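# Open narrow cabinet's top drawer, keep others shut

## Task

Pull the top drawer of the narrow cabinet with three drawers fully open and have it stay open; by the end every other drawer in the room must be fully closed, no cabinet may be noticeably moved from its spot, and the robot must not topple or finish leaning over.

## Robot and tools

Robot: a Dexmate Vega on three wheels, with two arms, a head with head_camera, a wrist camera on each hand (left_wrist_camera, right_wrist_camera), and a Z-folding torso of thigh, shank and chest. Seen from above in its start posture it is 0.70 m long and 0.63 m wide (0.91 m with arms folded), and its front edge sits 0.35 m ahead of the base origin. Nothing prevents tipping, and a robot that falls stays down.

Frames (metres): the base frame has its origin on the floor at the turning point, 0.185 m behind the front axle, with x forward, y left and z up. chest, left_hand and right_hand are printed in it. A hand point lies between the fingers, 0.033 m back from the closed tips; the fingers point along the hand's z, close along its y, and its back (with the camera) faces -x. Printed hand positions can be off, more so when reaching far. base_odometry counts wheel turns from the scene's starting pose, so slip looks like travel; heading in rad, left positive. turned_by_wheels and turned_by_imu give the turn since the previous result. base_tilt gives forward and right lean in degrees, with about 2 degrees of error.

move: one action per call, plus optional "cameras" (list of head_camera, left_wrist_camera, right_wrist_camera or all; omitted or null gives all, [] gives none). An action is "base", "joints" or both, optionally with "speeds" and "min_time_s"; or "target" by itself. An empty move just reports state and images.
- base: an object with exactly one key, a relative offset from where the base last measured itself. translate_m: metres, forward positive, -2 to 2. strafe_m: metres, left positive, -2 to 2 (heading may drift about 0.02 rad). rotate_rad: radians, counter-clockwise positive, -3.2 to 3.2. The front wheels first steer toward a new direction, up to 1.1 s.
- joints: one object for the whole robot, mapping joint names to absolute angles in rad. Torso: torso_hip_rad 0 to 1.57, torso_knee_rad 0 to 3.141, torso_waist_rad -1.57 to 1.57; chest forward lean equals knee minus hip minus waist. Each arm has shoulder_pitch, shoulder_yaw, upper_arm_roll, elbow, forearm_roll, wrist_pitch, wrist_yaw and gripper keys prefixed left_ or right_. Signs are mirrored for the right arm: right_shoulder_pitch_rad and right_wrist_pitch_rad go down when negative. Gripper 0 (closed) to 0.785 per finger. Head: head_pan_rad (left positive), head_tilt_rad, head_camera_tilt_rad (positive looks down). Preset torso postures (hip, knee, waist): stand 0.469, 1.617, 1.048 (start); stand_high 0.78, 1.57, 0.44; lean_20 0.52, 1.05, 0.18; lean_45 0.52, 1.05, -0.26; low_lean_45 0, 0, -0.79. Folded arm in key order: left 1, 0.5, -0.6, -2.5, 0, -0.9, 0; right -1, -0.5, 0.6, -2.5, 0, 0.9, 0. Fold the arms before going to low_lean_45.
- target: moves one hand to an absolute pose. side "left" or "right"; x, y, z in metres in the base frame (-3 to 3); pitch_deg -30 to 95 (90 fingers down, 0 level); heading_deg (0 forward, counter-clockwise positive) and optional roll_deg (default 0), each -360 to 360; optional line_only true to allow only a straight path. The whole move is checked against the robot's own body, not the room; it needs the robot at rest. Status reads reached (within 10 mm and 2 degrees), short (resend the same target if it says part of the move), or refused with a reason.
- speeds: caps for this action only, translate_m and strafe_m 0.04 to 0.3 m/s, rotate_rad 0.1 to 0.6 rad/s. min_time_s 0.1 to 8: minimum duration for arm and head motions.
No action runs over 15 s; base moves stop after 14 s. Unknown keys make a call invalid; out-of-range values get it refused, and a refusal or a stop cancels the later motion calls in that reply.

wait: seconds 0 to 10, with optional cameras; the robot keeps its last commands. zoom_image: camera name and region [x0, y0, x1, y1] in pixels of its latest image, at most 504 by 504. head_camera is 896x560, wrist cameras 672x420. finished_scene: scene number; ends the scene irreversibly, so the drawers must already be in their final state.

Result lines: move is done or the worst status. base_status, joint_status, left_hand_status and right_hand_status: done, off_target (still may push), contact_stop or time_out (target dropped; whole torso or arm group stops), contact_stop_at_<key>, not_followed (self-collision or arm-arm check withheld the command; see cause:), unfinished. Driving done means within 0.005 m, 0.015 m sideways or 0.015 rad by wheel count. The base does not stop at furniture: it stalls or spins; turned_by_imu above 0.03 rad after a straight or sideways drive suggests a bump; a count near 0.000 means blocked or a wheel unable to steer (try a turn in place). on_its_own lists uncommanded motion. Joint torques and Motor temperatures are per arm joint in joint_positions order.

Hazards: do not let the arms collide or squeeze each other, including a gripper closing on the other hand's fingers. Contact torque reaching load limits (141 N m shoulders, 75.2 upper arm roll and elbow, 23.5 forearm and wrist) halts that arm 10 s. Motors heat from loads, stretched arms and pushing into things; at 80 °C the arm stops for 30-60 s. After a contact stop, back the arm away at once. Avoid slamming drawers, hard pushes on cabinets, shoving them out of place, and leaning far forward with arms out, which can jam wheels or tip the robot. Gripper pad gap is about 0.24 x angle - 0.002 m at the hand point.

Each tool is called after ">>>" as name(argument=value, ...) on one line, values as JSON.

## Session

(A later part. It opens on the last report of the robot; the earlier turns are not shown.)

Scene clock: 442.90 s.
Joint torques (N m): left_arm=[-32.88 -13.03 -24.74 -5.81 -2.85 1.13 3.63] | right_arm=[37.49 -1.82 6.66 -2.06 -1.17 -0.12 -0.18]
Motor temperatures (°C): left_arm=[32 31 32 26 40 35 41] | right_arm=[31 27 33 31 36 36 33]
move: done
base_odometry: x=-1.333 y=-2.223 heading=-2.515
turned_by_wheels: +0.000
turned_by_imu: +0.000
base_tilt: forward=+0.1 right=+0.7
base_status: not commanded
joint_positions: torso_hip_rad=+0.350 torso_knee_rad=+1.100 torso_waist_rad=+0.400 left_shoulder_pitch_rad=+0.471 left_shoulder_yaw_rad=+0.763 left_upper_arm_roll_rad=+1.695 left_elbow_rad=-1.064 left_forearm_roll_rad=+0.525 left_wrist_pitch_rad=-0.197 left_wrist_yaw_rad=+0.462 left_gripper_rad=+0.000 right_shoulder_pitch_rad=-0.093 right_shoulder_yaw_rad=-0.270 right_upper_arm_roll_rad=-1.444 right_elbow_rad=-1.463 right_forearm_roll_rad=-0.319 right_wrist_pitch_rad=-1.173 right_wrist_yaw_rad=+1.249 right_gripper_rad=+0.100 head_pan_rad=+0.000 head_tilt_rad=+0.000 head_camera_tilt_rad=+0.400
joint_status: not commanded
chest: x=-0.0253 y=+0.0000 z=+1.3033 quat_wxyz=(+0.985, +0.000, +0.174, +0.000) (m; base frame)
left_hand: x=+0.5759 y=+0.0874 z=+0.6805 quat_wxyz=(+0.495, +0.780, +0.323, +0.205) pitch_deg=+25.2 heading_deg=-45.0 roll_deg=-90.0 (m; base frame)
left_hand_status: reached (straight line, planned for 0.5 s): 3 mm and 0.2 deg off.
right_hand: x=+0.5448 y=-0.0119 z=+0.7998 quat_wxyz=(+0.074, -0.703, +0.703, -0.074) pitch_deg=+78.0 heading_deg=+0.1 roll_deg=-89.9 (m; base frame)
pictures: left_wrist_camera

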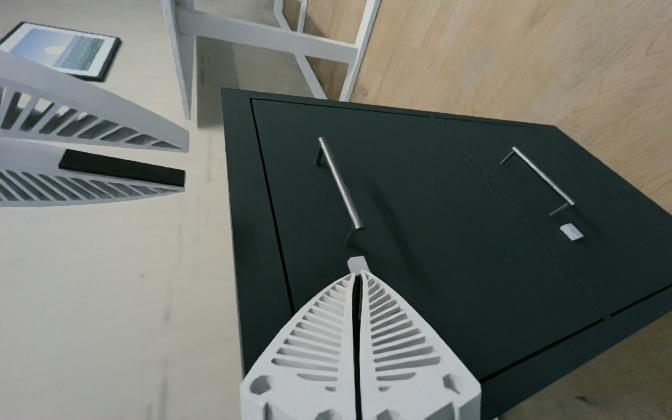

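>>> move(target={"side": "left", "x": 0.577, "y": 0.068, "z": 0.682, "pitch_deg": 25, "heading_deg": -45, "roll_deg": 90, "line_only": true}, cameras=["left_wrist_camera"])

>>> zoom_image(camera="left_wrist_camera", region=[220, 130, 470, 330])

>>> move(target={"side": "left", "x": 0.577, "y": 0.055, "z": 0.682, "pitch_deg": 25, "heading_deg": -45, "roll_deg": 90, "line_only": true}, cameras=["left_wrist_camera"])

>>> zoom_image(camera="left_wrist_camera", region=[220, 130, 470, 330])

Scene clock: 444.43 s.
Joint torques (N m): left_arm=[-43.17 -22.78 -30.68 -8.68 -2.78 -0.24 5.72] | right_arm=[37.03 -0.84 6.96 -3.37 -1.25 0.04 -0.08]
Motor temperatures (°C): left_arm=[32 31 32 26 40 35 41] | right_arm=[31 27 33 31 36 36 33]
move: done
base_odometry: x=-1.333 y=-2.223 heading=-2.514
turned_by_wheels: +0.000
turned_by_imu: +0.000
base_tilt: forward=+0.1 right=+0.7
base_status: not commanded
joint_positions: torso_hip_rad=+0.350 torso_knee_rad=+1.100 torso_waist_rad=+0.400 left_shoulder_pitch_rad=+0.474 left_shoulder_yaw_rad=+0.747 left_upper_arm_roll_rad=+1.693 left_elbow_rad=-1.093 left_forearm_roll_rad=+0.522 left_wrist_pitch_rad=-0.157 left_wrist_yaw_rad=+0.438 left_gripper_rad=+0.000 right_shoulder_pitch_rad=-0.093 right_shoulder_yaw_rad=-0.270 right_upper_arm_roll_rad=-1.444 right_elbow_rad=-1.463 right_forearm_roll_rad=-0.319 right_wrist_pitch_rad=-1.173 right_wrist_yaw_rad=+1.249 right_gripper_rad=+0.100 head_pan_rad=+0.000 head_tilt_rad=+0.000 head_camera_tilt_rad=+0.400
joint_status: not commanded
chest: x=-0.0254 y=+0.0000 z=+1.3033 quat_wxyz=(+0.985, +0.000, +0.174, +0.000) (m; base frame)
left_hand: x=+0.5757 y=+0.0713 z=+0.6798 quat_wxyz=(+0.494, +0.781, +0.323, +0.205) pitch_deg=+25.3 heading_deg=-45.0 roll_deg=-89.9 (m; base frame)
left_hand_status: reached (straight line, planned for 0.4 s): 4 mm and 0.3 deg off.
right_hand: x=+0.5447 y=-0.0119 z=+0.7998 quat_wxyz=(+0.074, -0.703, +0.703, -0.074) pitch_deg=+78.0 heading_deg=+0.1 roll_deg=-89.9 (m; base frame)
pictures: left_wrist_camera

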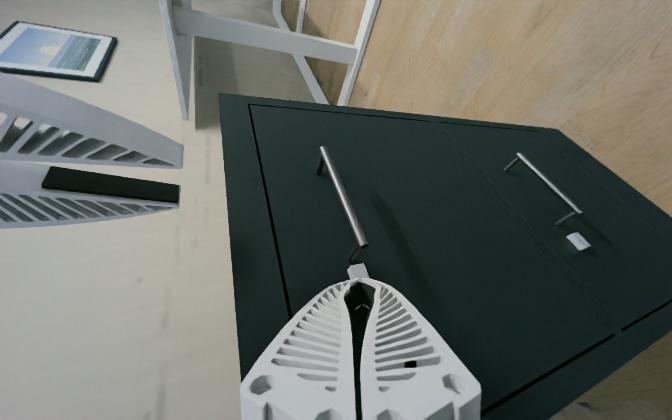

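Scaled by 2.016 from the camera's 672x420 image, which has a finer 960x600 frame.

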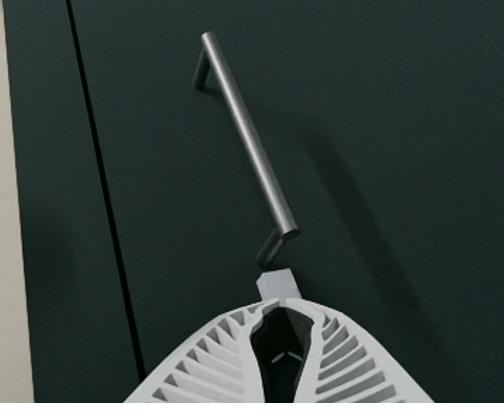

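Scene clock: 444.73 s.
Joint torques (N m): left_arm=[-42.2 -24.43 -31.16 -11.21 -2.53 -0.43 5.76] | right_arm=[36.19 -1.78 6.83 -3.8 -1.19 -0.35 -0.41]
Motor temperatures (°C): left_arm=[32 31 32 26 40 35 42] | right_arm=[31 27 33 31 36 36 33]
move: refused
base_odometry: x=-1.333 y=-2.223 heading=-2.514
turned_by_wheels: +0.000
turned_by_imu: +0.000
base_tilt: forward=+0.0 right=+0.7
base_status: not commanded
joint_positions: torso_hip_rad=+0.350 torso_knee_rad=+1.100 torso_waist_rad=+0.400 left_shoulder_pitch_rad=+0.474 left_shoulder_yaw_rad=+0.746 left_upper_arm_roll_rad=+1.692 left_elbow_rad=-1.095 left_forearm_roll_rad=+0.522 left_wrist_pitch_rad=-0.155 left_wrist_yaw_rad=+0.436 left_gripper_rad=+0.000 right_shoulder_pitch_rad=-0.093 right_shoulder_yaw_rad=-0.270 right_upper_arm_roll_rad=-1.444 right_elbow_rad=-1.463 right_forearm_roll_rad=-0.319 right_wrist_pitch_rad=-1.173 right_wrist_yaw_rad=+1.249 right_gripper_rad=+0.100 head_pan_rad=+0.000 head_tilt_rad=+0.000 head_camera_tilt_rad=+0.400
joint_status: not commanded
chest: x=-0.0254 y=+0.0000 z=+1.3033 quat_wxyz=(+0.985, +0.000, +0.174, +0.000) (m; base frame)
left_hand: x=+0.5757 y=+0.0705 z=+0.6798 quat_wxyz=(+0.494, +0.781, +0.323, +0.205) pitch_deg=+25.3 heading_deg=-45.0 roll_deg=-89.9 (m; base frame)
left_hand_status: refused: the best posture that gets there brings the left finger within 2.1 cm of the right finger (limit 2.6). Nothing moved.
right_hand: x=+0.5447 y=-0.0119 z=+0.7998 quat_wxyz=(+0.074, -0.703, +0.703, -0.074) pitch_deg=+78.0 heading_deg=+0.1 roll_deg=-89.9 (m; base frame)
pictures: left_wrist_camera

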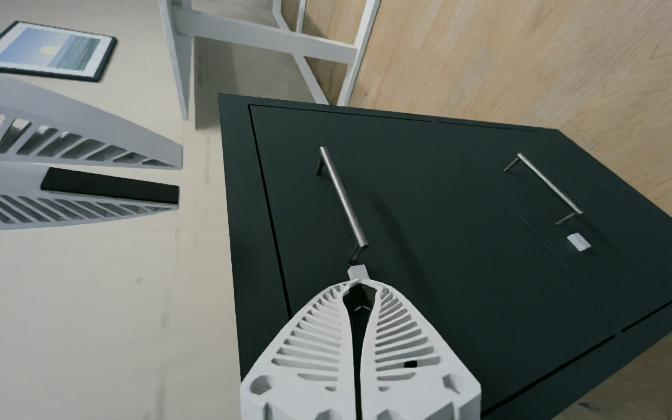

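Scaled by 2.016 from the camera's 672x420 image, which has a finer 960x600 frame.

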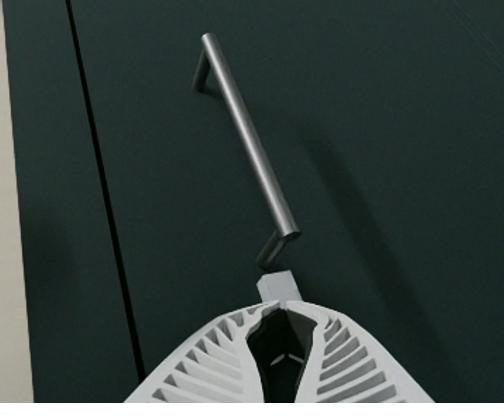

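>>> move(target={"side": "left", "x": 0.55, "y": 0.125, "z": 0.68, "pitch_deg": 25, "heading_deg": -45, "roll_deg": 90, "line_only": true}, cameras=[])

>>> move(target={"side": "left", "x": 0.49, "y": 0.17, "z": 0.685, "pitch_deg": 25, "heading_deg": -45, "roll_deg": 90, "line_only": true}, cameras=[])

>>> move(target={"side": "right", "x": 0.558, "y": -0.015, "z": 0.68, "pitch_deg": 78, "heading_deg": 0, "roll_deg": 90, "line_only": true}, cameras=["right_wrist_camera"])

Scene clock: 447.43 s.
Joint torques (N m): left_arm=[-15.14 8.3 -6.69 -0.93 -0.27 -0.88 1.43] | right_arm=[37.06 -0.94 6.99 -2.26 -1.22 -0.19 -0.14]
Motor temperatures (°C): left_arm=[33 31 33 26 40 35 42] | right_arm=[31 27 33 31 36 36 33]
move: done
base_odometry: x=-1.333 y=-2.223 heading=-2.515
turned_by_wheels: +0.000
turned_by_imu: -0.001
base_tilt: forward=+0.1 right=+0.7
base_status: not commanded
joint_positions: torso_hip_rad=+0.350 torso_knee_rad=+1.100 torso_waist_rad=+0.400 left_shoulder_pitch_rad=+0.493 left_shoulder_yaw_rad=+0.864 left_upper_arm_roll_rad=+1.709 left_elbow_rad=-1.128 left_forearm_roll_rad=+0.547 left_wrist_pitch_rad=-0.206 left_wrist_yaw_rad=+0.518 left_gripper_rad=+0.000 right_shoulder_pitch_rad=-0.093 right_shoulder_yaw_rad=-0.270 right_upper_arm_roll_rad=-1.444 right_elbow_rad=-1.463 right_forearm_roll_rad=-0.319 right_wrist_pitch_rad=-1.173 right_wrist_yaw_rad=+1.249 right_gripper_rad=+0.100 head_pan_rad=+0.000 head_tilt_rad=+0.000 head_camera_tilt_rad=+0.400
joint_status: not commanded
chest: x=-0.0253 y=+0.0000 z=+1.3033 quat_wxyz=(+0.985, +0.000, +0.174, +0.000) (m; base frame)
left_hand: x=+0.5511 y=+0.1232 z=+0.6800 quat_wxyz=(+0.496, +0.779, +0.323, +0.206) pitch_deg=+25.0 heading_deg=-45.0 roll_deg=-90.0 (m; base frame)
left_hand_status: reached (straight line, planned for 0.7 s): 2 mm and 0.0 deg off.
right_hand: x=+0.5448 y=-0.0120 z=+0.7998 quat_wxyz=(+0.074, -0.703, +0.703, -0.074) pitch_deg=+78.0 heading_deg=+0.1 roll_deg=-89.9 (m; base frame)
pictures: none
No camera images: "cameras" was empty.

Scene clock: 449.63 s.
Joint torques (N m): left_arm=[-13.16 8.72 -5.4 -1.01 -0.32 0.01 1.39] | right_arm=[36.68 -0.81 6.73 -2.68 -1.21 -0.07 -0.21]
Motor temperatures (°C): left_arm=[32 31 33 26 40 35 42] | right_arm=[31 27 33 31 36 36 33]
move: done
base_odometry: x=-1.333 y=-2.223 heading=-2.515
turned_by_wheels: +0.000
turned_by_imu: +0.000
base_tilt: forward=+0.1 right=+0.7
base_status: not commanded
joint_positions: torso_hip_rad=+0.350 torso_knee_rad=+1.100 torso_waist_rad=+0.400 left_shoulder_pitch_rad=+0.544 left_shoulder_yaw_rad=+1.064 left_upper_arm_roll_rad=+1.738 left_elbow_rad=-1.323 left_forearm_roll_rad=+0.592 left_wrist_pitch_rad=-0.158 left_wrist_yaw_rad=+0.591 left_gripper_rad=+0.000 right_shoulder_pitch_rad=-0.093 right_shoulder_yaw_rad=-0.270 right_upper_arm_roll_rad=-1.444 right_elbow_rad=-1.463 right_forearm_roll_rad=-0.319 right_wrist_pitch_rad=-1.173 right_wrist_yaw_rad=+1.249 right_gripper_rad=+0.100 head_pan_rad=+0.000 head_tilt_rad=+0.000 head_camera_tilt_rad=+0.400
joint_status: not commanded
chest: x=-0.0253 y=+0.0000 z=+1.3033 quat_wxyz=(+0.985, +0.000, +0.174, +0.000) (m; base frame)
left_hand: x=+0.4913 y=+0.1692 z=+0.6849 quat_wxyz=(+0.496, +0.779, +0.323, +0.206) pitch_deg=+25.0 heading_deg=-45.0 roll_deg=-90.0 (m; base frame)
left_hand_status: reached (straight line, planned for 1.0 s): 2 mm and 0.0 deg off.
right_hand: x=+0.5448 y=-0.0120 z=+0.7998 quat_wxyz=(+0.074, -0.703, +0.703, -0.074) pitch_deg=+78.0 heading_deg=+0.1 roll_deg=-89.9 (m; base frame)
pictures: none
No camera images: "cameras" was empty.

Scene clock: 452.63 s.
Joint torques (N m): left_arm=[-11.81 9.26 -6.12 -2.73 -0.32 0.12 1.37] | right_arm=[16.36 2.23 11.76 -0.37 -0.93 0.8 -1.84]
Motor temperatures (°C): left_arm=[32 31 32 26 40 35 42] | right_arm=[31 27 33 31 36 36 33]
move: done
base_odometry: x=-1.333 y=-2.223 heading=-2.515
turned_by_wheels: +0.000
turned_by_imu: +0.000
base_tilt: forward=+0.1 right=+0.8
base_status: not commanded
joint_positions: torso_hip_rad=+0.350 torso_knee_rad=+1.100 torso_waist_rad=+0.400 left_shoulder_pitch_rad=+0.545 left_shoulder_yaw_rad=+1.068 left_upper_arm_roll_rad=+1.738 left_elbow_rad=-1.327 left_forearm_roll_rad=+0.593 left_wrist_pitch_rad=-0.157 left_wrist_yaw_rad=+0.593 left_gripper_rad=+0.000 right_shoulder_pitch_rad=-0.274 right_shoulder_yaw_rad=-0.109 right_upper_arm_roll_rad=-1.387 right_elbow_rad=-1.025 right_forearm_roll_rad=-0.295 right_wrist_pitch_rad=-0.893 right_wrist_yaw_rad=+0.990 right_gripper_rad=+0.100 head_pan_rad=+0.000 head_tilt_rad=+0.000 head_camera_tilt_rad=+0.400
joint_status: not commanded
chest: x=-0.0253 y=+0.0000 z=+1.3033 quat_wxyz=(+0.985, +0.000, +0.174, +0.000) (m; base frame)
left_hand: x=+0.4901 y=+0.1700 z=+0.6851 quat_wxyz=(+0.496, +0.779, +0.323, +0.206) pitch_deg=+25.0 heading_deg=-45.0 roll_deg=-90.0 (m; base frame)
right_hand: x=+0.5579 y=-0.0150 z=+0.6809 quat_wxyz=(+0.074, -0.703, +0.703, -0.074) pitch_deg=+78.0 heading_deg=-0.1 roll_deg=+89.9 (m; base frame)
right_hand_status: reached (straight line, planned for 1.7 s): 1 mm and 0.0 deg off.
pictures: right_wrist_camera

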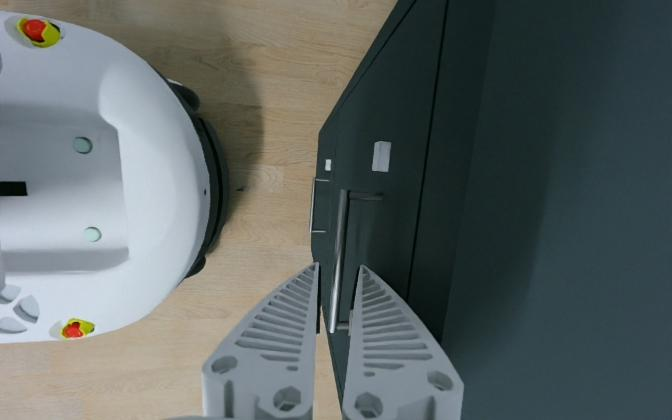

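Close right gripper on the bar, then replay left joints to the latch.

>>> move(joints={"right_gripper_rad": 0.0}, cameras=["right_wrist_camera"])

>>> move(joints={"left_shoulder_pitch_rad": 0.493, "left_shoulder_yaw_rad": 0.864, "left_upper_arm_roll_rad": 1.709, "left_elbow_rad": -1.128, "left_forearm_roll_rad": 0.547, "left_wrist_pitch_rad": -0.206, "left_wrist_yaw_rad": 0.518}, min_time_s=2, cameras=["left_wrist_camera"])

>>> move(joints={"left_shoulder_pitch_rad": 0.468, "left_shoulder_yaw_rad": 0.773, "left_upper_arm_roll_rad": 1.699, "left_elbow_rad": -1.019, "left_forearm_roll_rad": 0.53, "left_wrist_pitch_rad": -0.245, "left_wrist_yaw_rad": 0.493}, min_time_s=2, cameras=["head_camera", "left_wrist_camera"])

Scene clock: 453.70 s.
Joint torques (N m): left_arm=[-12.23 9.35 -6.04 -0.79 -0.15 0.01 1.41] | right_arm=[17.88 2.97 11.7 -0.78 -1.04 0.81 -1.91]
Motor temperatures (°C): left_arm=[32 31 32 26 40 35 42] | right_arm=[31 27 33 31 36 36 33]
move: done
base_odometry: x=-1.333 y=-2.223 heading=-2.515
turned_by_wheels: +0.000
turned_by_imu: +0.000
base_tilt: forward=+0.1 right=+0.7
base_status: not commanded
joint_positions: torso_hip_rad=+0.350 torso_knee_rad=+1.100 torso_waist_rad=+0.400 left_shoulder_pitch_rad=+0.545 left_shoulder_yaw_rad=+1.068 left_upper_arm_roll_rad=+1.738 left_elbow_rad=-1.327 left_forearm_roll_rad=+0.593 left_wrist_pitch_rad=-0.157 left_wrist_yaw_rad=+0.593 left_gripper_rad=+0.000 right_shoulder_pitch_rad=-0.275 right_shoulder_yaw_rad=-0.108 right_upper_arm_roll_rad=-1.386 right_elbow_rad=-1.022 right_forearm_roll_rad=-0.295 right_wrist_pitch_rad=-0.890 right_wrist_yaw_rad=+0.989 right_gripper_rad=+0.000 head_pan_rad=+0.000 head_tilt_rad=+0.000 head_camera_tilt_rad=+0.400
joint_status: all done
chest: x=-0.0253 y=+0.0000 z=+1.3033 quat_wxyz=(+0.985, +0.000, +0.174, +0.000) (m; base frame)
left_hand: x=+0.4901 y=+0.1700 z=+0.6850 quat_wxyz=(+0.496, +0.779, +0.323, +0.206) pitch_deg=+25.0 heading_deg=-45.0 roll_deg=-90.0 (m; base frame)
right_hand: x=+0.5579 y=-0.0151 z=+0.6801 quat_wxyz=(+0.074, -0.703, +0.703, -0.074) pitch_deg=+78.0 heading_deg=-0.1 roll_deg=+89.9 (m; base frame)
pictures: right_wrist_camera

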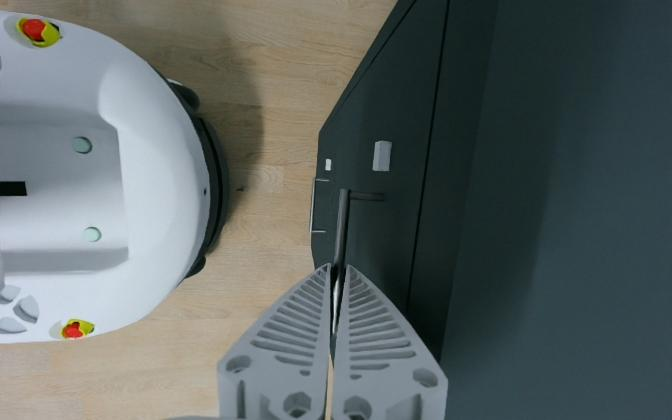

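Scene clock: 456.50 s.
Joint torques (N m): left_arm=[-24.56 4.01 -12.34 -0.76 -0.98 0.27 1.01] | right_arm=[17.24 2.57 11.5 -1.67 -0.95 0.2 -1.92]
Motor temperatures (°C): left_arm=[32 31 32 26 40 35 42] | right_arm=[31 27 33 31 36 36 33]
move: done
base_odometry: x=-1.333 y=-2.223 heading=-2.515
turned_by_wheels: +0.000
turned_by_imu: +0.000
base_tilt: forward=+0.1 right=+0.7
base_status: not commanded
joint_positions: torso_hip_rad=+0.350 torso_knee_rad=+1.100 torso_waist_rad=+0.400 left_shoulder_pitch_rad=+0.495 left_shoulder_yaw_rad=+0.868 left_upper_arm_roll_rad=+1.710 left_elbow_rad=-1.132 left_forearm_roll_rad=+0.548 left_wrist_pitch_rad=-0.205 left_wrist_yaw_rad=+0.520 left_gripper_rad=+0.000 right_shoulder_pitch_rad=-0.275 right_shoulder_yaw_rad=-0.108 right_upper_arm_roll_rad=-1.386 right_elbow_rad=-1.021 right_forearm_roll_rad=-0.295 right_wrist_pitch_rad=-0.890 right_wrist_yaw_rad=+0.989 right_gripper_rad=+0.000 head_pan_rad=+0.000 head_tilt_rad=+0.000 head_camera_tilt_rad=+0.400
joint_status: all done
chest: x=-0.0253 y=+0.0000 z=+1.3033 quat_wxyz=(+0.985, +0.000, +0.174, +0.000) (m; base frame)
left_hand: x=+0.5493 y=+0.1243 z=+0.6794 quat_wxyz=(+0.496, +0.780, +0.323, +0.205) pitch_deg=+25.0 heading_deg=-45.0 roll_deg=-90.0 (m; base frame)
right_hand: x=+0.5579 y=-0.0151 z=+0.6801 quat_wxyz=(+0.074, -0.703, +0.703, -0.074) pitch_deg=+78.0 heading_deg=-0.1 roll_deg=+89.9 (m; base frame)
pictures: left_wrist_camera

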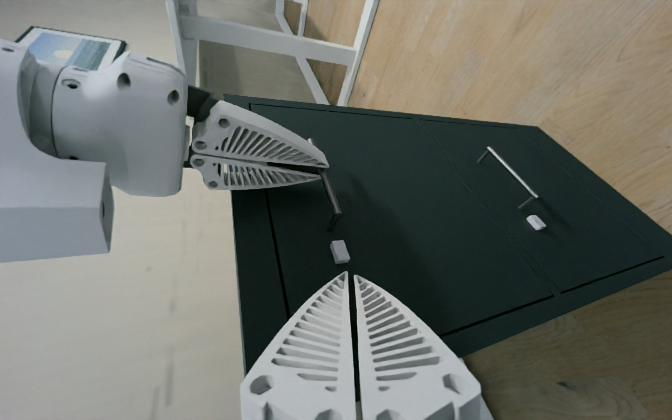

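Scene clock: 459.03 s.
Joint torques (N m): left_arm=[-35.44 -5.39 -17.96 -1.99 -2.37 0.63 1.73] | right_arm=[16.9 2.69 11.54 -1.85 -1.03 0.5 -1.75]
Motor temperatures (°C): left_arm=[32 31 32 26 40 35 41] | right_arm=[31 27 33 31 36 36 33]
move: done
base_odometry: x=-1.333 y=-2.223 heading=-2.515
turned_by_wheels: +0.000
turned_by_imu: +0.000
base_tilt: forward=+0.1 right=+0.7
base_status: not commanded
joint_positions: torso_hip_rad=+0.350 torso_knee_rad=+1.100 torso_waist_rad=+0.400 left_shoulder_pitch_rad=+0.470 left_shoulder_yaw_rad=+0.777 left_upper_arm_roll_rad=+1.700 left_elbow_rad=-1.023 left_forearm_roll_rad=+0.531 left_wrist_pitch_rad=-0.243 left_wrist_yaw_rad=+0.494 left_gripper_rad=+0.000 right_shoulder_pitch_rad=-0.275 right_shoulder_yaw_rad=-0.108 right_upper_arm_roll_rad=-1.386 right_elbow_rad=-1.021 right_forearm_roll_rad=-0.295 right_wrist_pitch_rad=-0.890 right_wrist_yaw_rad=+0.989 right_gripper_rad=+0.000 head_pan_rad=+0.000 head_tilt_rad=+0.000 head_camera_tilt_rad=+0.400
joint_status: all done
chest: x=-0.0253 y=+0.0000 z=+1.3033 quat_wxyz=(+0.985, +0.000, +0.174, +0.000) (m; base frame)
left_hand: x=+0.5744 y=+0.1070 z=+0.6793 quat_wxyz=(+0.495, +0.780, +0.323, +0.204) pitch_deg=+25.2 heading_deg=-45.1 roll_deg=+90.0 (m; base frame)
right_hand: x=+0.5579 y=-0.0151 z=+0.6800 quat_wxyz=(+0.074, -0.703, +0.703, -0.074) pitch_deg=+78.0 heading_deg=-0.1 roll_deg=+89.9 (m; base frame)
pictures: head_camera, left_wrist_camera

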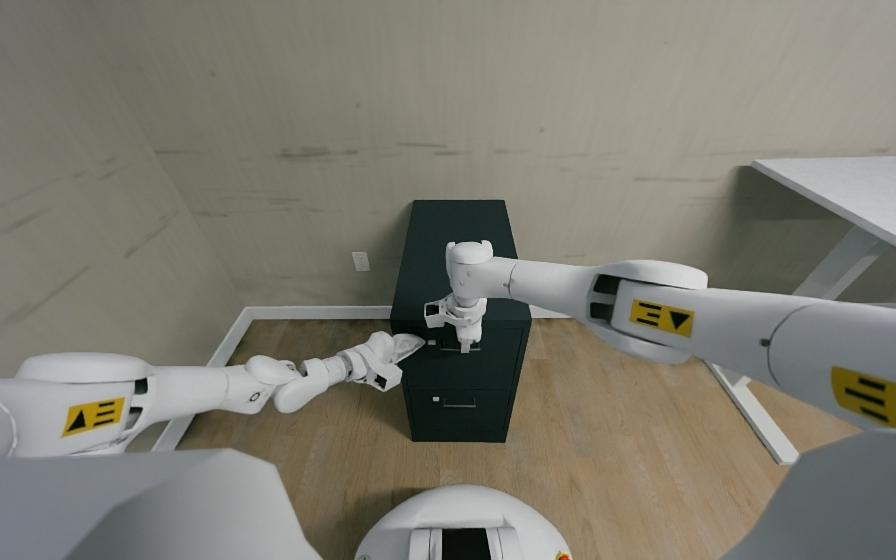

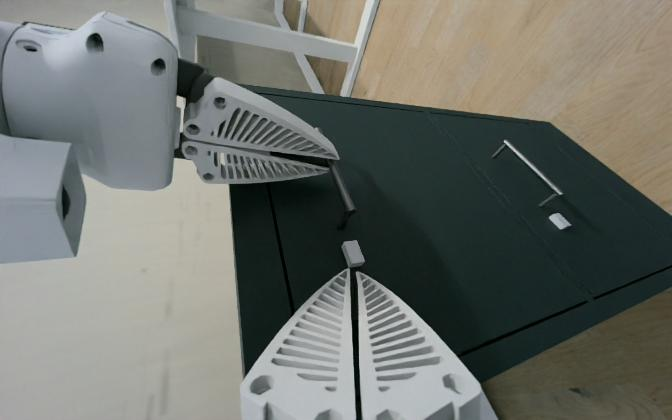

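>>> move(joints={"left_shoulder_pitch_rad": 0.471, "left_shoulder_yaw_rad": 0.763, "left_upper_arm_roll_rad": 1.695, "left_elbow_rad": -1.064, "left_forearm_roll_rad": 0.525, "left_wrist_pitch_rad": -0.197, "left_wrist_yaw_rad": 0.462}, min_time_s=1.5, cameras=["left_wrist_camera"])

>>> move(joints={"left_shoulder_pitch_rad": 0.474, "left_shoulder_yaw_rad": 0.745, "left_upper_arm_roll_rad": 1.693, "left_elbow_rad": -1.093, "left_forearm_roll_rad": 0.522, "left_wrist_pitch_rad": -0.155, "left_wrist_yaw_rad": 0.437}, min_time_s=1.5, cameras=["left_wrist_camera"])

>>> zoom_image(camera="left_wrist_camera", region=[220, 130, 470, 330])

Scene clock: 461.43 s.
Joint torques (N m): left_arm=[-30.8 -11.76 -23.49 -5.3 -2.66 0.96 3.18] | right_arm=[19.69 2.6 11.56 -0.9 -0.96 -0.12 -1.41]
Motor temperatures (°C): left_arm=[33 31 33 26 40 35 42] | right_arm=[31 27 33 31 36 36 33]
move: done
base_odometry: x=-1.333 y=-2.223 heading=-2.514
turned_by_wheels: +0.000
turned_by_imu: +0.000
base_tilt: forward=+0.1 right=+0.8
base_status: not commanded
joint_positions: torso_hip_rad=+0.350 torso_knee_rad=+1.100 torso_waist_rad=+0.400 left_shoulder_pitch_rad=+0.471 left_shoulder_yaw_rad=+0.764 left_upper_arm_roll_rad=+1.696 left_elbow_rad=-1.062 left_forearm_roll_rad=+0.526 left_wrist_pitch_rad=-0.200 left_wrist_yaw_rad=+0.463 left_gripper_rad=+0.000 right_shoulder_pitch_rad=-0.275 right_shoulder_yaw_rad=-0.108 right_upper_arm_roll_rad=-1.386 right_elbow_rad=-1.021 right_forearm_roll_rad=-0.295 right_wrist_pitch_rad=-0.890 right_wrist_yaw_rad=+0.989 right_gripper_rad=+0.000 head_pan_rad=+0.000 head_tilt_rad=+0.000 head_camera_tilt_rad=+0.400
joint_status: all done
chest: x=-0.0253 y=+0.0000 z=+1.3033 quat_wxyz=(+0.985, +0.000, +0.174, +0.000) (m; base frame)
left_hand: x=+0.5751 y=+0.0894 z=+0.6792 quat_wxyz=(+0.494, +0.781, +0.323, +0.205) pitch_deg=+25.4 heading_deg=-45.0 roll_deg=-90.0 (m; base frame)
right_hand: x=+0.5579 y=-0.0151 z=+0.6801 quat_wxyz=(+0.074, -0.703, +0.703, -0.074) pitch_deg=+78.0 heading_deg=-0.1 roll_deg=+89.9 (m; base frame)
pictures: left_wrist_camera

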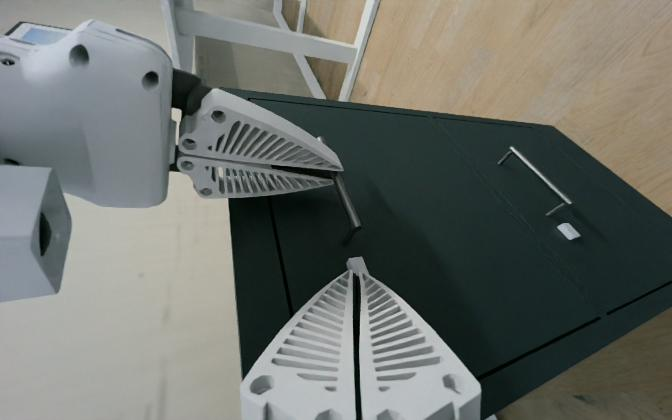

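Scene clock: 463.27 s.
Joint torques (N m): left_arm=[-37.62 -21.54 -28.37 -8.55 -2.25 0.13 4.37] | right_arm=[19.05 3.04 11.93 -1.39 -0.82 0.55 -1.37]
Motor temperatures (°C): left_arm=[33 31 33 26 40 35 42] | right_arm=[31 27 33 31 36 36 33]
move: done
base_odometry: x=-1.333 y=-2.223 heading=-2.514
turned_by_wheels: +0.000
turned_by_imu: +0.000
base_tilt: forward=+0.1 right=+0.7
base_status: not commanded
joint_positions: torso_hip_rad=+0.350 torso_knee_rad=+1.100 torso_waist_rad=+0.400 left_shoulder_pitch_rad=+0.474 left_shoulder_yaw_rad=+0.748 left_upper_arm_roll_rad=+1.695 left_elbow_rad=-1.089 left_forearm_roll_rad=+0.523 left_wrist_pitch_rad=-0.159 left_wrist_yaw_rad=+0.438 left_gripper_rad=+0.000 right_shoulder_pitch_rad=-0.275 right_shoulder_yaw_rad=-0.108 right_upper_arm_roll_rad=-1.386 right_elbow_rad=-1.021 right_forearm_roll_rad=-0.295 right_wrist_pitch_rad=-0.890 right_wrist_yaw_rad=+0.989 right_gripper_rad=+0.000 head_pan_rad=+0.000 head_tilt_rad=+0.000 head_camera_tilt_rad=+0.400
joint_status: all done
chest: x=-0.0254 y=+0.0000 z=+1.3034 quat_wxyz=(+0.985, +0.000, +0.174, +0.000) (m; base frame)
left_hand: x=+0.5749 y=+0.0734 z=+0.6780 quat_wxyz=(+0.493, +0.782, +0.323, +0.205) pitch_deg=+25.5 heading_deg=-44.9 roll_deg=-89.8 (m; base frame)
right_hand: x=+0.5579 y=-0.0151 z=+0.6801 quat_wxyz=(+0.074, -0.703, +0.703, -0.074) pitch_deg=+78.0 heading_deg=-0.1 roll_deg=+89.9 (m; base frame)
pictures: left_wrist_camera

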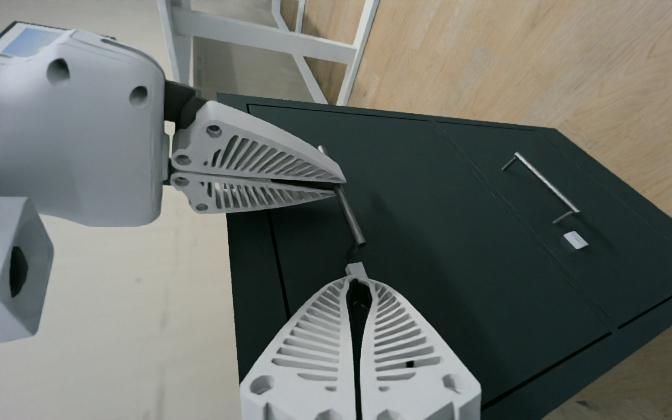

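Scaled by 2.016 from the camera's 672x420 image, which has a finer 960x600 frame.

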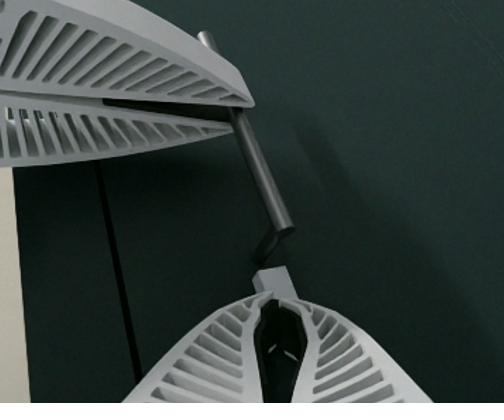

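>>> move(joints={"left_shoulder_pitch_rad": 0.476, "left_shoulder_yaw_rad": 0.735, "left_upper_arm_roll_rad": 1.692, "left_elbow_rad": -1.11, "left_forearm_roll_rad": 0.52, "left_wrist_pitch_rad": -0.132, "left_wrist_yaw_rad": 0.423}, min_time_s=1.5, cameras=["left_wrist_camera"])

>>> zoom_image(camera="left_wrist_camera", region=[220, 130, 470, 330])

>>> move(base={"translate_m": -0.025}, speeds={"translate_m": 0.04}, cameras=["head_camera", "left_wrist_camera", "right_wrist_camera"])

Scene clock: 465.50 s.
Joint torques (N m): left_arm=[-39.74 -24.81 -29.12 -12.56 -1.45 -1.51 5.74] | right_arm=[17.59 2.46 11.58 -2.06 -0.9 0.68 -1.31]
Motor temperatures (°C): left_arm=[33 31 33 26 40 35 42] | right_arm=[31 27 33 31 36 36 33]
move: done
base_odometry: x=-1.333 y=-2.223 heading=-2.514
turned_by_wheels: +0.000
turned_by_imu: +0.000
base_tilt: forward=+0.1 right=+0.7
base_status: not commanded
joint_positions: torso_hip_rad=+0.350 torso_knee_rad=+1.100 torso_waist_rad=+0.400 left_shoulder_pitch_rad=+0.476 left_shoulder_yaw_rad=+0.737 left_upper_arm_roll_rad=+1.694 left_elbow_rad=-1.107 left_forearm_roll_rad=+0.521 left_wrist_pitch_rad=-0.134 left_wrist_yaw_rad=+0.423 left_gripper_rad=+0.000 right_shoulder_pitch_rad=-0.275 right_shoulder_yaw_rad=-0.108 right_upper_arm_roll_rad=-1.386 right_elbow_rad=-1.021 right_forearm_roll_rad=-0.295 right_wrist_pitch_rad=-0.890 right_wrist_yaw_rad=+0.989 right_gripper_rad=+0.000 head_pan_rad=+0.000 head_tilt_rad=+0.000 head_camera_tilt_rad=+0.400
joint_status: all done
chest: x=-0.0254 y=+0.0000 z=+1.3034 quat_wxyz=(+0.985, +0.000, +0.174, +0.000) (m; base frame)
left_hand: x=+0.5743 y=+0.0630 z=+0.6773 quat_wxyz=(+0.492, +0.782, +0.323, +0.205) pitch_deg=+25.6 heading_deg=-44.9 roll_deg=-89.9 (m; base frame)
right_hand: x=+0.5579 y=-0.0151 z=+0.6801 quat_wxyz=(+0.074, -0.703, +0.703, -0.074) pitch_deg=+78.0 heading_deg=-0.1 roll_deg=+89.9 (m; base frame)
pictures: left_wrist_camera

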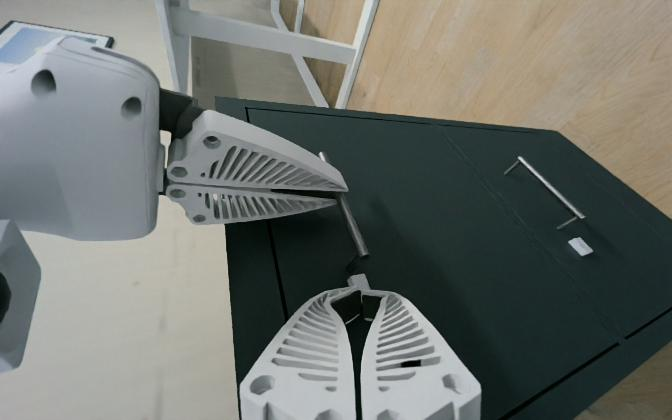

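Scaled by 2.016 from the camera's 672x420 image, which has a finer 960x600 frame.

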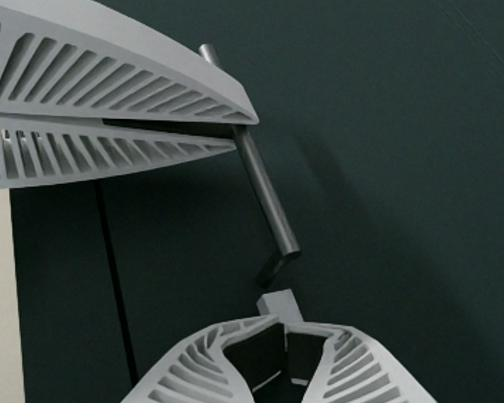

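Scene clock: 466.97 s.
Joint torques (N m): left_arm=[-24.18 1.48 -12.27 -2.09 -0.74 0.3 1.04] | right_arm=[18.68 3.78 7.34 -3.33 3.45 0.01 7.42]
Motor temperatures (°C): left_arm=[33 31 33 26 40 35 42] | right_arm=[31 27 33 31 36 36 33]
move: done
base_odometry: x=-1.313 y=-2.208 heading=-2.515
turned_by_wheels: +0.000
turned_by_imu: -0.001
base_tilt: forward=+0.1 right=+0.7
base_status: done
joint_positions: torso_hip_rad=+0.350 torso_knee_rad=+1.100 torso_waist_rad=+0.400 left_shoulder_pitch_rad=+0.476 left_shoulder_yaw_rad=+0.735 left_upper_arm_roll_rad=+1.692 left_elbow_rad=-1.110 left_forearm_roll_rad=+0.520 left_wrist_pitch_rad=-0.132 left_wrist_yaw_rad=+0.423 left_gripper_rad=+0.000 right_shoulder_pitch_rad=-0.275 right_shoulder_yaw_rad=-0.108 right_upper_arm_roll_rad=-1.386 right_elbow_rad=-1.021 right_forearm_roll_rad=-0.296 right_wrist_pitch_rad=-0.890 right_wrist_yaw_rad=+0.987 right_gripper_rad=+0.000 head_pan_rad=+0.000 head_tilt_rad=+0.000 head_camera_tilt_rad=+0.400
joint_status: not commanded
chest: x=-0.0252 y=+0.0000 z=+1.3033 quat_wxyz=(+0.985, +0.000, +0.174, +0.000) (m; base frame)
left_hand: x=+0.5750 y=+0.0602 z=+0.6789 quat_wxyz=(+0.494, +0.781, +0.323, +0.205) pitch_deg=+25.4 heading_deg=-45.0 roll_deg=-89.9 (m; base frame)
right_hand: x=+0.5591 y=-0.0154 z=+0.6804 quat_wxyz=(+0.075, -0.703, +0.703, -0.075) pitch_deg=+77.8 heading_deg=-0.2 roll_deg=+89.7 (m; base frame)
pictures: head_camera, left_wrist_camera, right_wrist_camera

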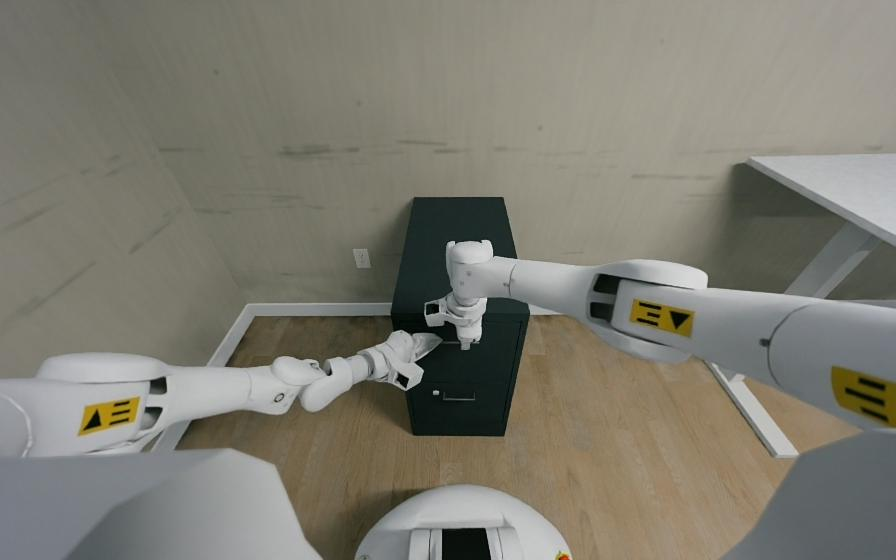

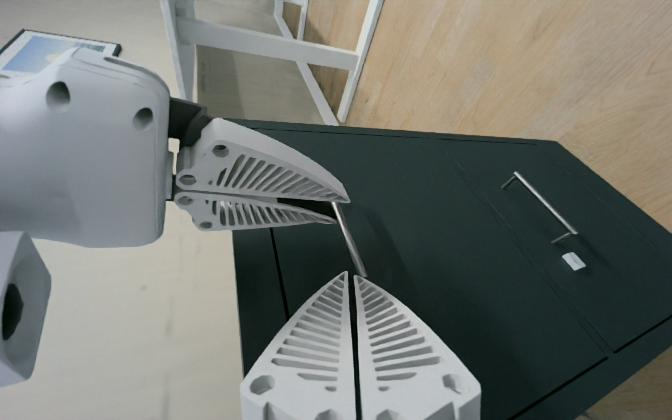

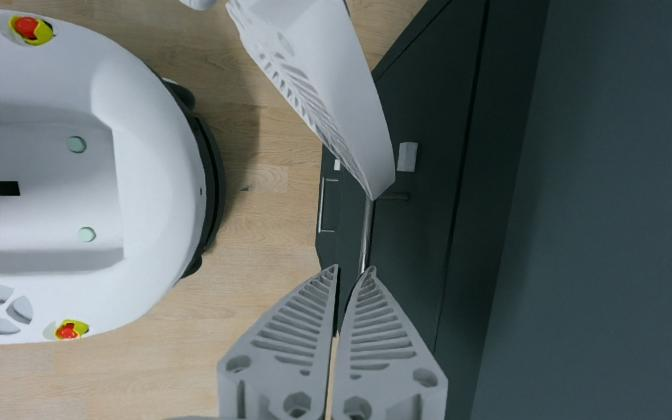

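>>> move(joints={"left_shoulder_pitch_rad": 0.468, "left_shoulder_yaw_rad": 0.773, "left_upper_arm_roll_rad": 1.699, "left_elbow_rad": -1.019, "left_forearm_roll_rad": 0.53, "left_wrist_pitch_rad": -0.245, "left_wrist_yaw_rad": 0.493}, min_time_s=1, cameras=[])

>>> move(joints={"left_shoulder_pitch_rad": 0.493, "left_shoulder_yaw_rad": 0.864, "left_upper_arm_roll_rad": 1.709, "left_elbow_rad": -1.128, "left_forearm_roll_rad": 0.547, "left_wrist_pitch_rad": -0.206, "left_wrist_yaw_rad": 0.518}, min_time_s=1, cameras=[])

>>> move(joints={"left_shoulder_pitch_rad": 0.545, "left_shoulder_yaw_rad": 1.068, "left_upper_arm_roll_rad": 1.738, "left_elbow_rad": -1.327, "left_forearm_roll_rad": 0.593, "left_wrist_pitch_rad": -0.157, "left_wrist_yaw_rad": 0.593}, min_time_s=1.5, cameras=[])

>>> move(base={"translate_m": 0.023}, speeds={"translate_m": 0.04}, cameras=["right_wrist_camera"])

Scene clock: 470.67 s.
Joint torques (N m): left_arm=[-26.1 5.71 -5.89 0.67 -0.53 -1.36 1.08] | right_arm=[17.26 3.54 7.17 -2.89 3.55 0.71 7.34]
Motor temperatures (°C): left_arm=[33 31 33 26 40 35 42] | right_arm=[31 27 33 31 37 36 33]
move: done
base_odometry: x=-1.313 y=-2.208 heading=-2.515
turned_by_wheels: +0.000
turned_by_imu: +0.000
base_tilt: forward=+0.1 right=+0.7
base_status: not commanded
joint_positions: torso_hip_rad=+0.350 torso_knee_rad=+1.100 torso_waist_rad=+0.400 left_shoulder_pitch_rad=+0.469 left_shoulder_yaw_rad=+0.771 left_upper_arm_roll_rad=+1.699 left_elbow_rad=-1.022 left_forearm_roll_rad=+0.530 left_wrist_pitch_rad=-0.241 left_wrist_yaw_rad=+0.490 left_gripper_rad=+0.000 right_shoulder_pitch_rad=-0.275 right_shoulder_yaw_rad=-0.108 right_upper_arm_roll_rad=-1.386 right_elbow_rad=-1.021 right_forearm_roll_rad=-0.296 right_wrist_pitch_rad=-0.890 right_wrist_yaw_rad=+0.987 right_gripper_rad=+0.000 head_pan_rad=+0.000 head_tilt_rad=+0.000 head_camera_tilt_rad=+0.400
joint_status: all done
chest: x=-0.0252 y=+0.0000 z=+1.3033 quat_wxyz=(+0.985, +0.000, +0.174, +0.000) (m; base frame)
left_hand: x=+0.5762 y=+0.1040 z=+0.6802 quat_wxyz=(+0.496, +0.780, +0.323, +0.205) pitch_deg=+25.2 heading_deg=-45.1 roll_deg=+90.0 (m; base frame)
right_hand: x=+0.5591 y=-0.0154 z=+0.6804 quat_wxyz=(+0.075, -0.703, +0.703, -0.075) pitch_deg=+77.8 heading_deg=-0.2 roll_deg=+89.7 (m; base frame)
pictures: none
No camera images: "cameras" was empty.

Scene clock: 472.57 s.
Joint torques (N m): left_arm=[-15.43 7.28 -6.51 -1.96 -0.2 0.31 1.33] | right_arm=[19 3.53 7.52 -2.69 3.59 0.18 7.41]
Motor temperatures (°C): left_arm=[33 31 33 26 40 35 42] | right_arm=[31 27 33 31 37 36 33]
move: done
base_odometry: x=-1.313 y=-2.208 heading=-2.515
turned_by_wheels: +0.000
turned_by_imu: +0.000
base_tilt: forward=+0.1 right=+0.7
base_status: not commanded
joint_positions: torso_hip_rad=+0.350 torso_knee_rad=+1.100 torso_waist_rad=+0.400 left_shoulder_pitch_rad=+0.492 left_shoulder_yaw_rad=+0.861 left_upper_arm_roll_rad=+1.708 left_elbow_rad=-1.124 left_forearm_roll_rad=+0.546 left_wrist_pitch_rad=-0.207 left_wrist_yaw_rad=+0.517 left_gripper_rad=+0.000 right_shoulder_pitch_rad=-0.275 right_shoulder_yaw_rad=-0.108 right_upper_arm_roll_rad=-1.386 right_elbow_rad=-1.021 right_forearm_roll_rad=-0.296 right_wrist_pitch_rad=-0.890 right_wrist_yaw_rad=+0.987 right_gripper_rad=+0.000 head_pan_rad=+0.000 head_tilt_rad=+0.000 head_camera_tilt_rad=+0.400
joint_status: all done
chest: x=-0.0252 y=+0.0000 z=+1.3033 quat_wxyz=(+0.985, +0.000, +0.174, +0.000) (m; base frame)
left_hand: x=+0.5520 y=+0.1226 z=+0.6800 quat_wxyz=(+0.496, +0.779, +0.323, +0.206) pitch_deg=+25.0 heading_deg=-45.0 roll_deg=-90.0 (m; base frame)
right_hand: x=+0.5591 y=-0.0154 z=+0.6804 quat_wxyz=(+0.075, -0.703, +0.703, -0.075) pitch_deg=+77.8 heading_deg=-0.2 roll_deg=+89.7 (m; base frame)
pictures: none
No camera images: "cameras" was empty.

Scene clock: 475.03 s.
Joint torques (N m): left_arm=[-11.45 8.43 -5.99 -2.06 -0.12 0.37 1.3] | right_arm=[17.06 4.64 7.44 -2.83 3.4 0.5 7.38]
Motor temperatures (°C): left_arm=[33 31 33 26 40 35 42] | right_arm=[31 27 33 31 37 36 33]
move: done
base_odometry: x=-1.313 y=-2.208 heading=-2.515
turned_by_wheels: +0.000
turned_by_imu: +0.000
base_tilt: forward=+0.0 right=+0.7
base_status: not commanded
joint_positions: torso_hip_rad=+0.350 torso_knee_rad=+1.100 torso_waist_rad=+0.400 left_shoulder_pitch_rad=+0.544 left_shoulder_yaw_rad=+1.064 left_upper_arm_roll_rad=+1.737 left_elbow_rad=-1.323 left_forearm_roll_rad=+0.592 left_wrist_pitch_rad=-0.158 left_wrist_yaw_rad=+0.591 left_gripper_rad=+0.000 right_shoulder_pitch_rad=-0.275 right_shoulder_yaw_rad=-0.108 right_upper_arm_roll_rad=-1.386 right_elbow_rad=-1.021 right_forearm_roll_rad=-0.296 right_wrist_pitch_rad=-0.890 right_wrist_yaw_rad=+0.987 right_gripper_rad=+0.000 head_pan_rad=+0.000 head_tilt_rad=+0.000 head_camera_tilt_rad=+0.400
joint_status: all done
chest: x=-0.0252 y=+0.0000 z=+1.3033 quat_wxyz=(+0.985, +0.000, +0.174, +0.000) (m; base frame)
left_hand: x=+0.4918 y=+0.1691 z=+0.6852 quat_wxyz=(+0.497, +0.779, +0.323, +0.206) pitch_deg=+25.0 heading_deg=-45.0 roll_deg=-90.0 (m; base frame)
right_hand: x=+0.5591 y=-0.0154 z=+0.6804 quat_wxyz=(+0.075, -0.703, +0.703, -0.075) pitch_deg=+77.8 heading_deg=-0.2 roll_deg=+89.7 (m; base frame)
pictures: none
No camera images: "cameras" was empty.

Scene clock: 476.43 s.
Joint torques (N m): left_arm=[-10.87 9.45 -4.92 -1.28 -0.11 -0.41 1.56] | right_arm=[15.94 1.2 5.25 -0.81 -0.54 0.16 -0.44]
Motor temperatures (°C): left_arm=[33 31 33 26 40 35 42] | right_arm=[31 27 33 31 37 36 33]
move: done
base_odometry: x=-1.332 y=-2.221 heading=-2.515
turned_by_wheels: +0.000
turned_by_imu: +0.000
base_tilt: forward=+0.1 right=+0.7
base_status: done
joint_positions: torso_hip_rad=+0.350 torso_knee_rad=+1.100 torso_waist_rad=+0.400 left_shoulder_pitch_rad=+0.545 left_shoulder_yaw_rad=+1.068 left_upper_arm_roll_rad=+1.738 left_elbow_rad=-1.327 left_forearm_roll_rad=+0.593 left_wrist_pitch_rad=-0.157 left_wrist_yaw_rad=+0.593 left_gripper_rad=+0.000 right_shoulder_pitch_rad=-0.275 right_shoulder_yaw_rad=-0.108 right_upper_arm_roll_rad=-1.386 right_elbow_rad=-1.021 right_forearm_roll_rad=-0.295 right_wrist_pitch_rad=-0.890 right_wrist_yaw_rad=+0.988 right_gripper_rad=+0.000 head_pan_rad=+0.000 head_tilt_rad=+0.000 head_camera_tilt_rad=+0.400
joint_status: not commanded
chest: x=-0.0254 y=+0.0000 z=+1.3034 quat_wxyz=(+0.985, +0.000, +0.174, +0.000) (m; base frame)
left_hand: x=+0.4905 y=+0.1699 z=+0.6855 quat_wxyz=(+0.497, +0.779, +0.323, +0.206) pitch_deg=+25.0 heading_deg=-45.0 roll_deg=-90.0 (m; base frame)
right_hand: x=+0.5582 y=-0.0151 z=+0.6803 quat_wxyz=(+0.074, -0.703, +0.703, -0.074) pitch_deg=+78.0 heading_deg=+0.0 roll_deg=-90.0 (m; base frame)
pictures: right_wrist_camera

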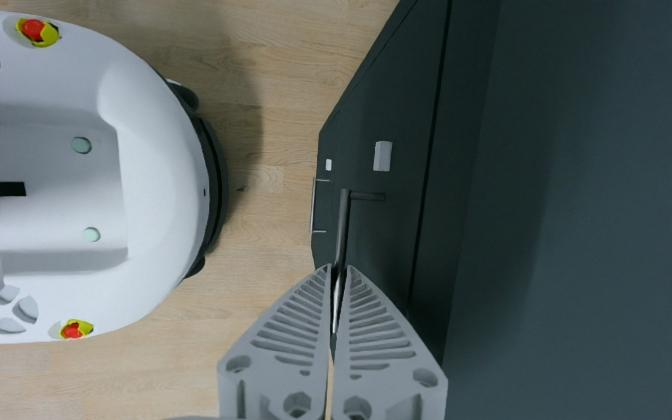

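>>> move(target={"side": "right", "x": 0.54, "y": -0.015, "z": 0.681, "pitch_deg": 78, "heading_deg": 0, "roll_deg": 90, "line_only": true}, cameras=["right_wrist_camera"])

>>> move(joints={"left_shoulder_pitch_rad": 0.493, "left_shoulder_yaw_rad": 0.864, "left_upper_arm_roll_rad": 1.709, "left_elbow_rad": -1.128, "left_forearm_roll_rad": 0.547, "left_wrist_pitch_rad": -0.206, "left_wrist_yaw_rad": 0.518}, min_time_s=1.5, cameras=[])

>>> move(joints={"left_shoulder_pitch_rad": 0.468, "left_shoulder_yaw_rad": 0.773, "left_upper_arm_roll_rad": 1.699, "left_elbow_rad": -1.017, "left_forearm_roll_rad": 0.53, "left_wrist_pitch_rad": -0.247, "left_wrist_yaw_rad": 0.493}, min_time_s=1.5, cameras=["left_wrist_camera"])

>>> zoom_image(camera="left_wrist_camera", region=[220, 130, 470, 330])

Scene clock: 478.73 s.
Joint torques (N m): left_arm=[-10.82 8.1 -6.1 -0.63 -0.19 -1.53 1.17] | right_arm=[3.06 1.43 1.61 -5.08 2.85 -1.07 6.94]
Motor temperatures (°C): left_arm=[33 31 33 26 40 35 42] | right_arm=[31 27 33 31 37 36 34]
move: done
base_odometry: x=-1.332 y=-2.221 heading=-2.515
turned_by_wheels: +0.000
turned_by_imu: +0.000
base_tilt: forward=+0.1 right=+0.7
base_status: not commanded
joint_positions: torso_hip_rad=+0.350 torso_knee_rad=+1.100 torso_waist_rad=+0.400 left_shoulder_pitch_rad=+0.545 left_shoulder_yaw_rad=+1.068 left_upper_arm_roll_rad=+1.738 left_elbow_rad=-1.327 left_forearm_roll_rad=+0.593 left_wrist_pitch_rad=-0.157 left_wrist_yaw_rad=+0.593 left_gripper_rad=+0.000 right_shoulder_pitch_rad=-0.297 right_shoulder_yaw_rad=-0.164 right_upper_arm_roll_rad=-1.396 right_elbow_rad=-1.161 right_forearm_roll_rad=-0.311 right_wrist_pitch_rad=-0.972 right_wrist_yaw_rad=+0.999 right_gripper_rad=+0.000 head_pan_rad=+0.000 head_tilt_rad=+0.000 head_camera_tilt_rad=+0.400
joint_status: not commanded
chest: x=-0.0252 y=+0.0000 z=+1.3033 quat_wxyz=(+0.985, +0.000, +0.174, +0.000) (m; base frame)
left_hand: x=+0.4905 y=+0.1699 z=+0.6854 quat_wxyz=(+0.497, +0.779, +0.323, +0.206) pitch_deg=+25.0 heading_deg=-45.0 roll_deg=-90.0 (m; base frame)
right_hand: x=+0.5419 y=-0.0153 z=+0.6815 quat_wxyz=(+0.075, -0.703, +0.703, -0.075) pitch_deg=+77.8 heading_deg=-0.1 roll_deg=+89.9 (m; base frame)
right_hand_status: reached (straight line, planned for 0.8 s): 2 mm and 0.2 deg off.
pictures: right_wrist_camera

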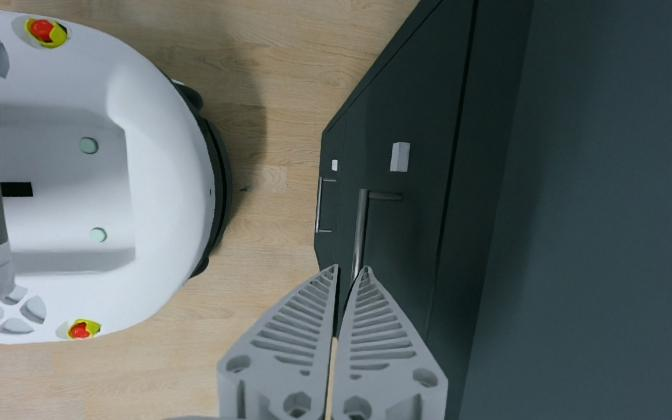

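Scene clock: 481.20 s.
Joint torques (N m): left_arm=[-24.12 3.4 -11.85 0.94 -0.95 -0.51 0.67] | right_arm=[3.07 2.76 1.55 -5.58 2.95 -0.41 7.17]
Motor temperatures (°C): left_arm=[33 31 33 26 40 35 41] | right_arm=[31 27 33 31 37 36 34]
move: done
base_odometry: x=-1.332 y=-2.221 heading=-2.515
turned_by_wheels: +0.000
turned_by_imu: +0.000
base_tilt: forward=+0.1 right=+0.8
base_status: not commanded
joint_positions: torso_hip_rad=+0.350 torso_knee_rad=+1.100 torso_waist_rad=+0.400 left_shoulder_pitch_rad=+0.494 left_shoulder_yaw_rad=+0.868 left_upper_arm_roll_rad=+1.710 left_elbow_rad=-1.132 left_forearm_roll_rad=+0.548 left_wrist_pitch_rad=-0.205 left_wrist_yaw_rad=+0.520 left_gripper_rad=+0.000 right_shoulder_pitch_rad=-0.298 right_shoulder_yaw_rad=-0.166 right_upper_arm_roll_rad=-1.396 right_elbow_rad=-1.165 right_forearm_roll_rad=-0.311 right_wrist_pitch_rad=-0.975 right_wrist_yaw_rad=+1.000 right_gripper_rad=+0.000 head_pan_rad=+0.000 head_tilt_rad=+0.000 head_camera_tilt_rad=+0.400
joint_status: all done
chest: x=-0.0252 y=+0.0000 z=+1.3033 quat_wxyz=(+0.985, +0.000, +0.174, +0.000) (m; base frame)
left_hand: x=+0.5494 y=+0.1243 z=+0.6795 quat_wxyz=(+0.496, +0.779, +0.323, +0.205) pitch_deg=+25.0 heading_deg=-45.0 roll_deg=-90.0 (m; base frame)
right_hand: x=+0.5415 y=-0.0153 z=+0.6816 quat_wxyz=(+0.075, -0.703, +0.703, -0.075) pitch_deg=+77.8 heading_deg=-0.1 roll_deg=+89.9 (m; base frame)
pictures: none
No camera images: "cameras" was empty.

Scene clock: 483.43 s.
Joint torques (N m): left_arm=[-33.32 -2.15 -16.55 -0.19 -1.89 1.24 1.5] | right_arm=[4.2 1.53 1.73 -5.32 2.87 -0.9 6.93]
Motor temperatures (°C): left_arm=[33 31 33 26 40 35 41] | right_arm=[30 27 33 31 37 36 34]
move: done
base_odometry: x=-1.332 y=-2.221 heading=-2.515
turned_by_wheels: +0.000
turned_by_imu: +0.000
base_tilt: forward=+0.1 right=+0.7
base_status: not commanded
joint_positions: torso_hip_rad=+0.350 torso_knee_rad=+1.100 torso_waist_rad=+0.400 left_shoulder_pitch_rad=+0.469 left_shoulder_yaw_rad=+0.776 left_upper_arm_roll_rad=+1.700 left_elbow_rad=-1.021 left_forearm_roll_rad=+0.531 left_wrist_pitch_rad=-0.246 left_wrist_yaw_rad=+0.494 left_gripper_rad=+0.000 right_shoulder_pitch_rad=-0.298 right_shoulder_yaw_rad=-0.166 right_upper_arm_roll_rad=-1.396 right_elbow_rad=-1.165 right_forearm_roll_rad=-0.311 right_wrist_pitch_rad=-0.975 right_wrist_yaw_rad=+1.000 right_gripper_rad=+0.000 head_pan_rad=+0.000 head_tilt_rad=+0.000 head_camera_tilt_rad=+0.400
joint_status: all done
chest: x=-0.0252 y=+0.0000 z=+1.3033 quat_wxyz=(+0.985, +0.000, +0.174, +0.000) (m; base frame)
left_hand: x=+0.5747 y=+0.1074 z=+0.6792 quat_wxyz=(+0.495, +0.780, +0.323, +0.204) pitch_deg=+25.3 heading_deg=-45.1 roll_deg=+89.9 (m; base frame)
right_hand: x=+0.5415 y=-0.0153 z=+0.6816 quat_wxyz=(+0.075, -0.703, +0.703, -0.075) pitch_deg=+77.8 heading_deg=-0.1 roll_deg=+89.9 (m; base frame)
pictures: left_wrist_camera

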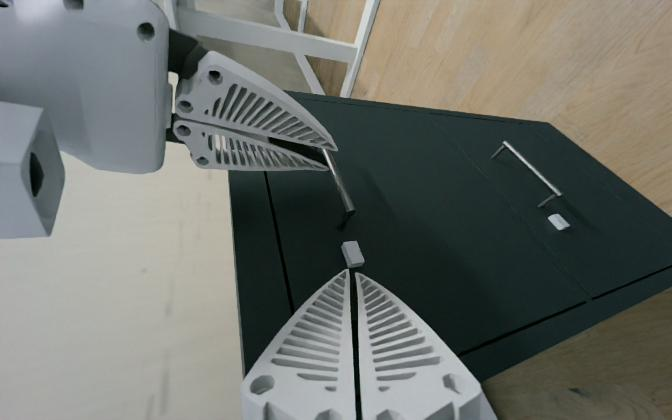

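Scaled by 2.016 from the camera's 672x420 image, which has a finer 960x600 frame.

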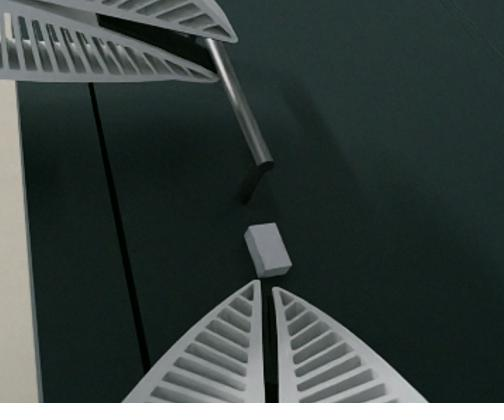

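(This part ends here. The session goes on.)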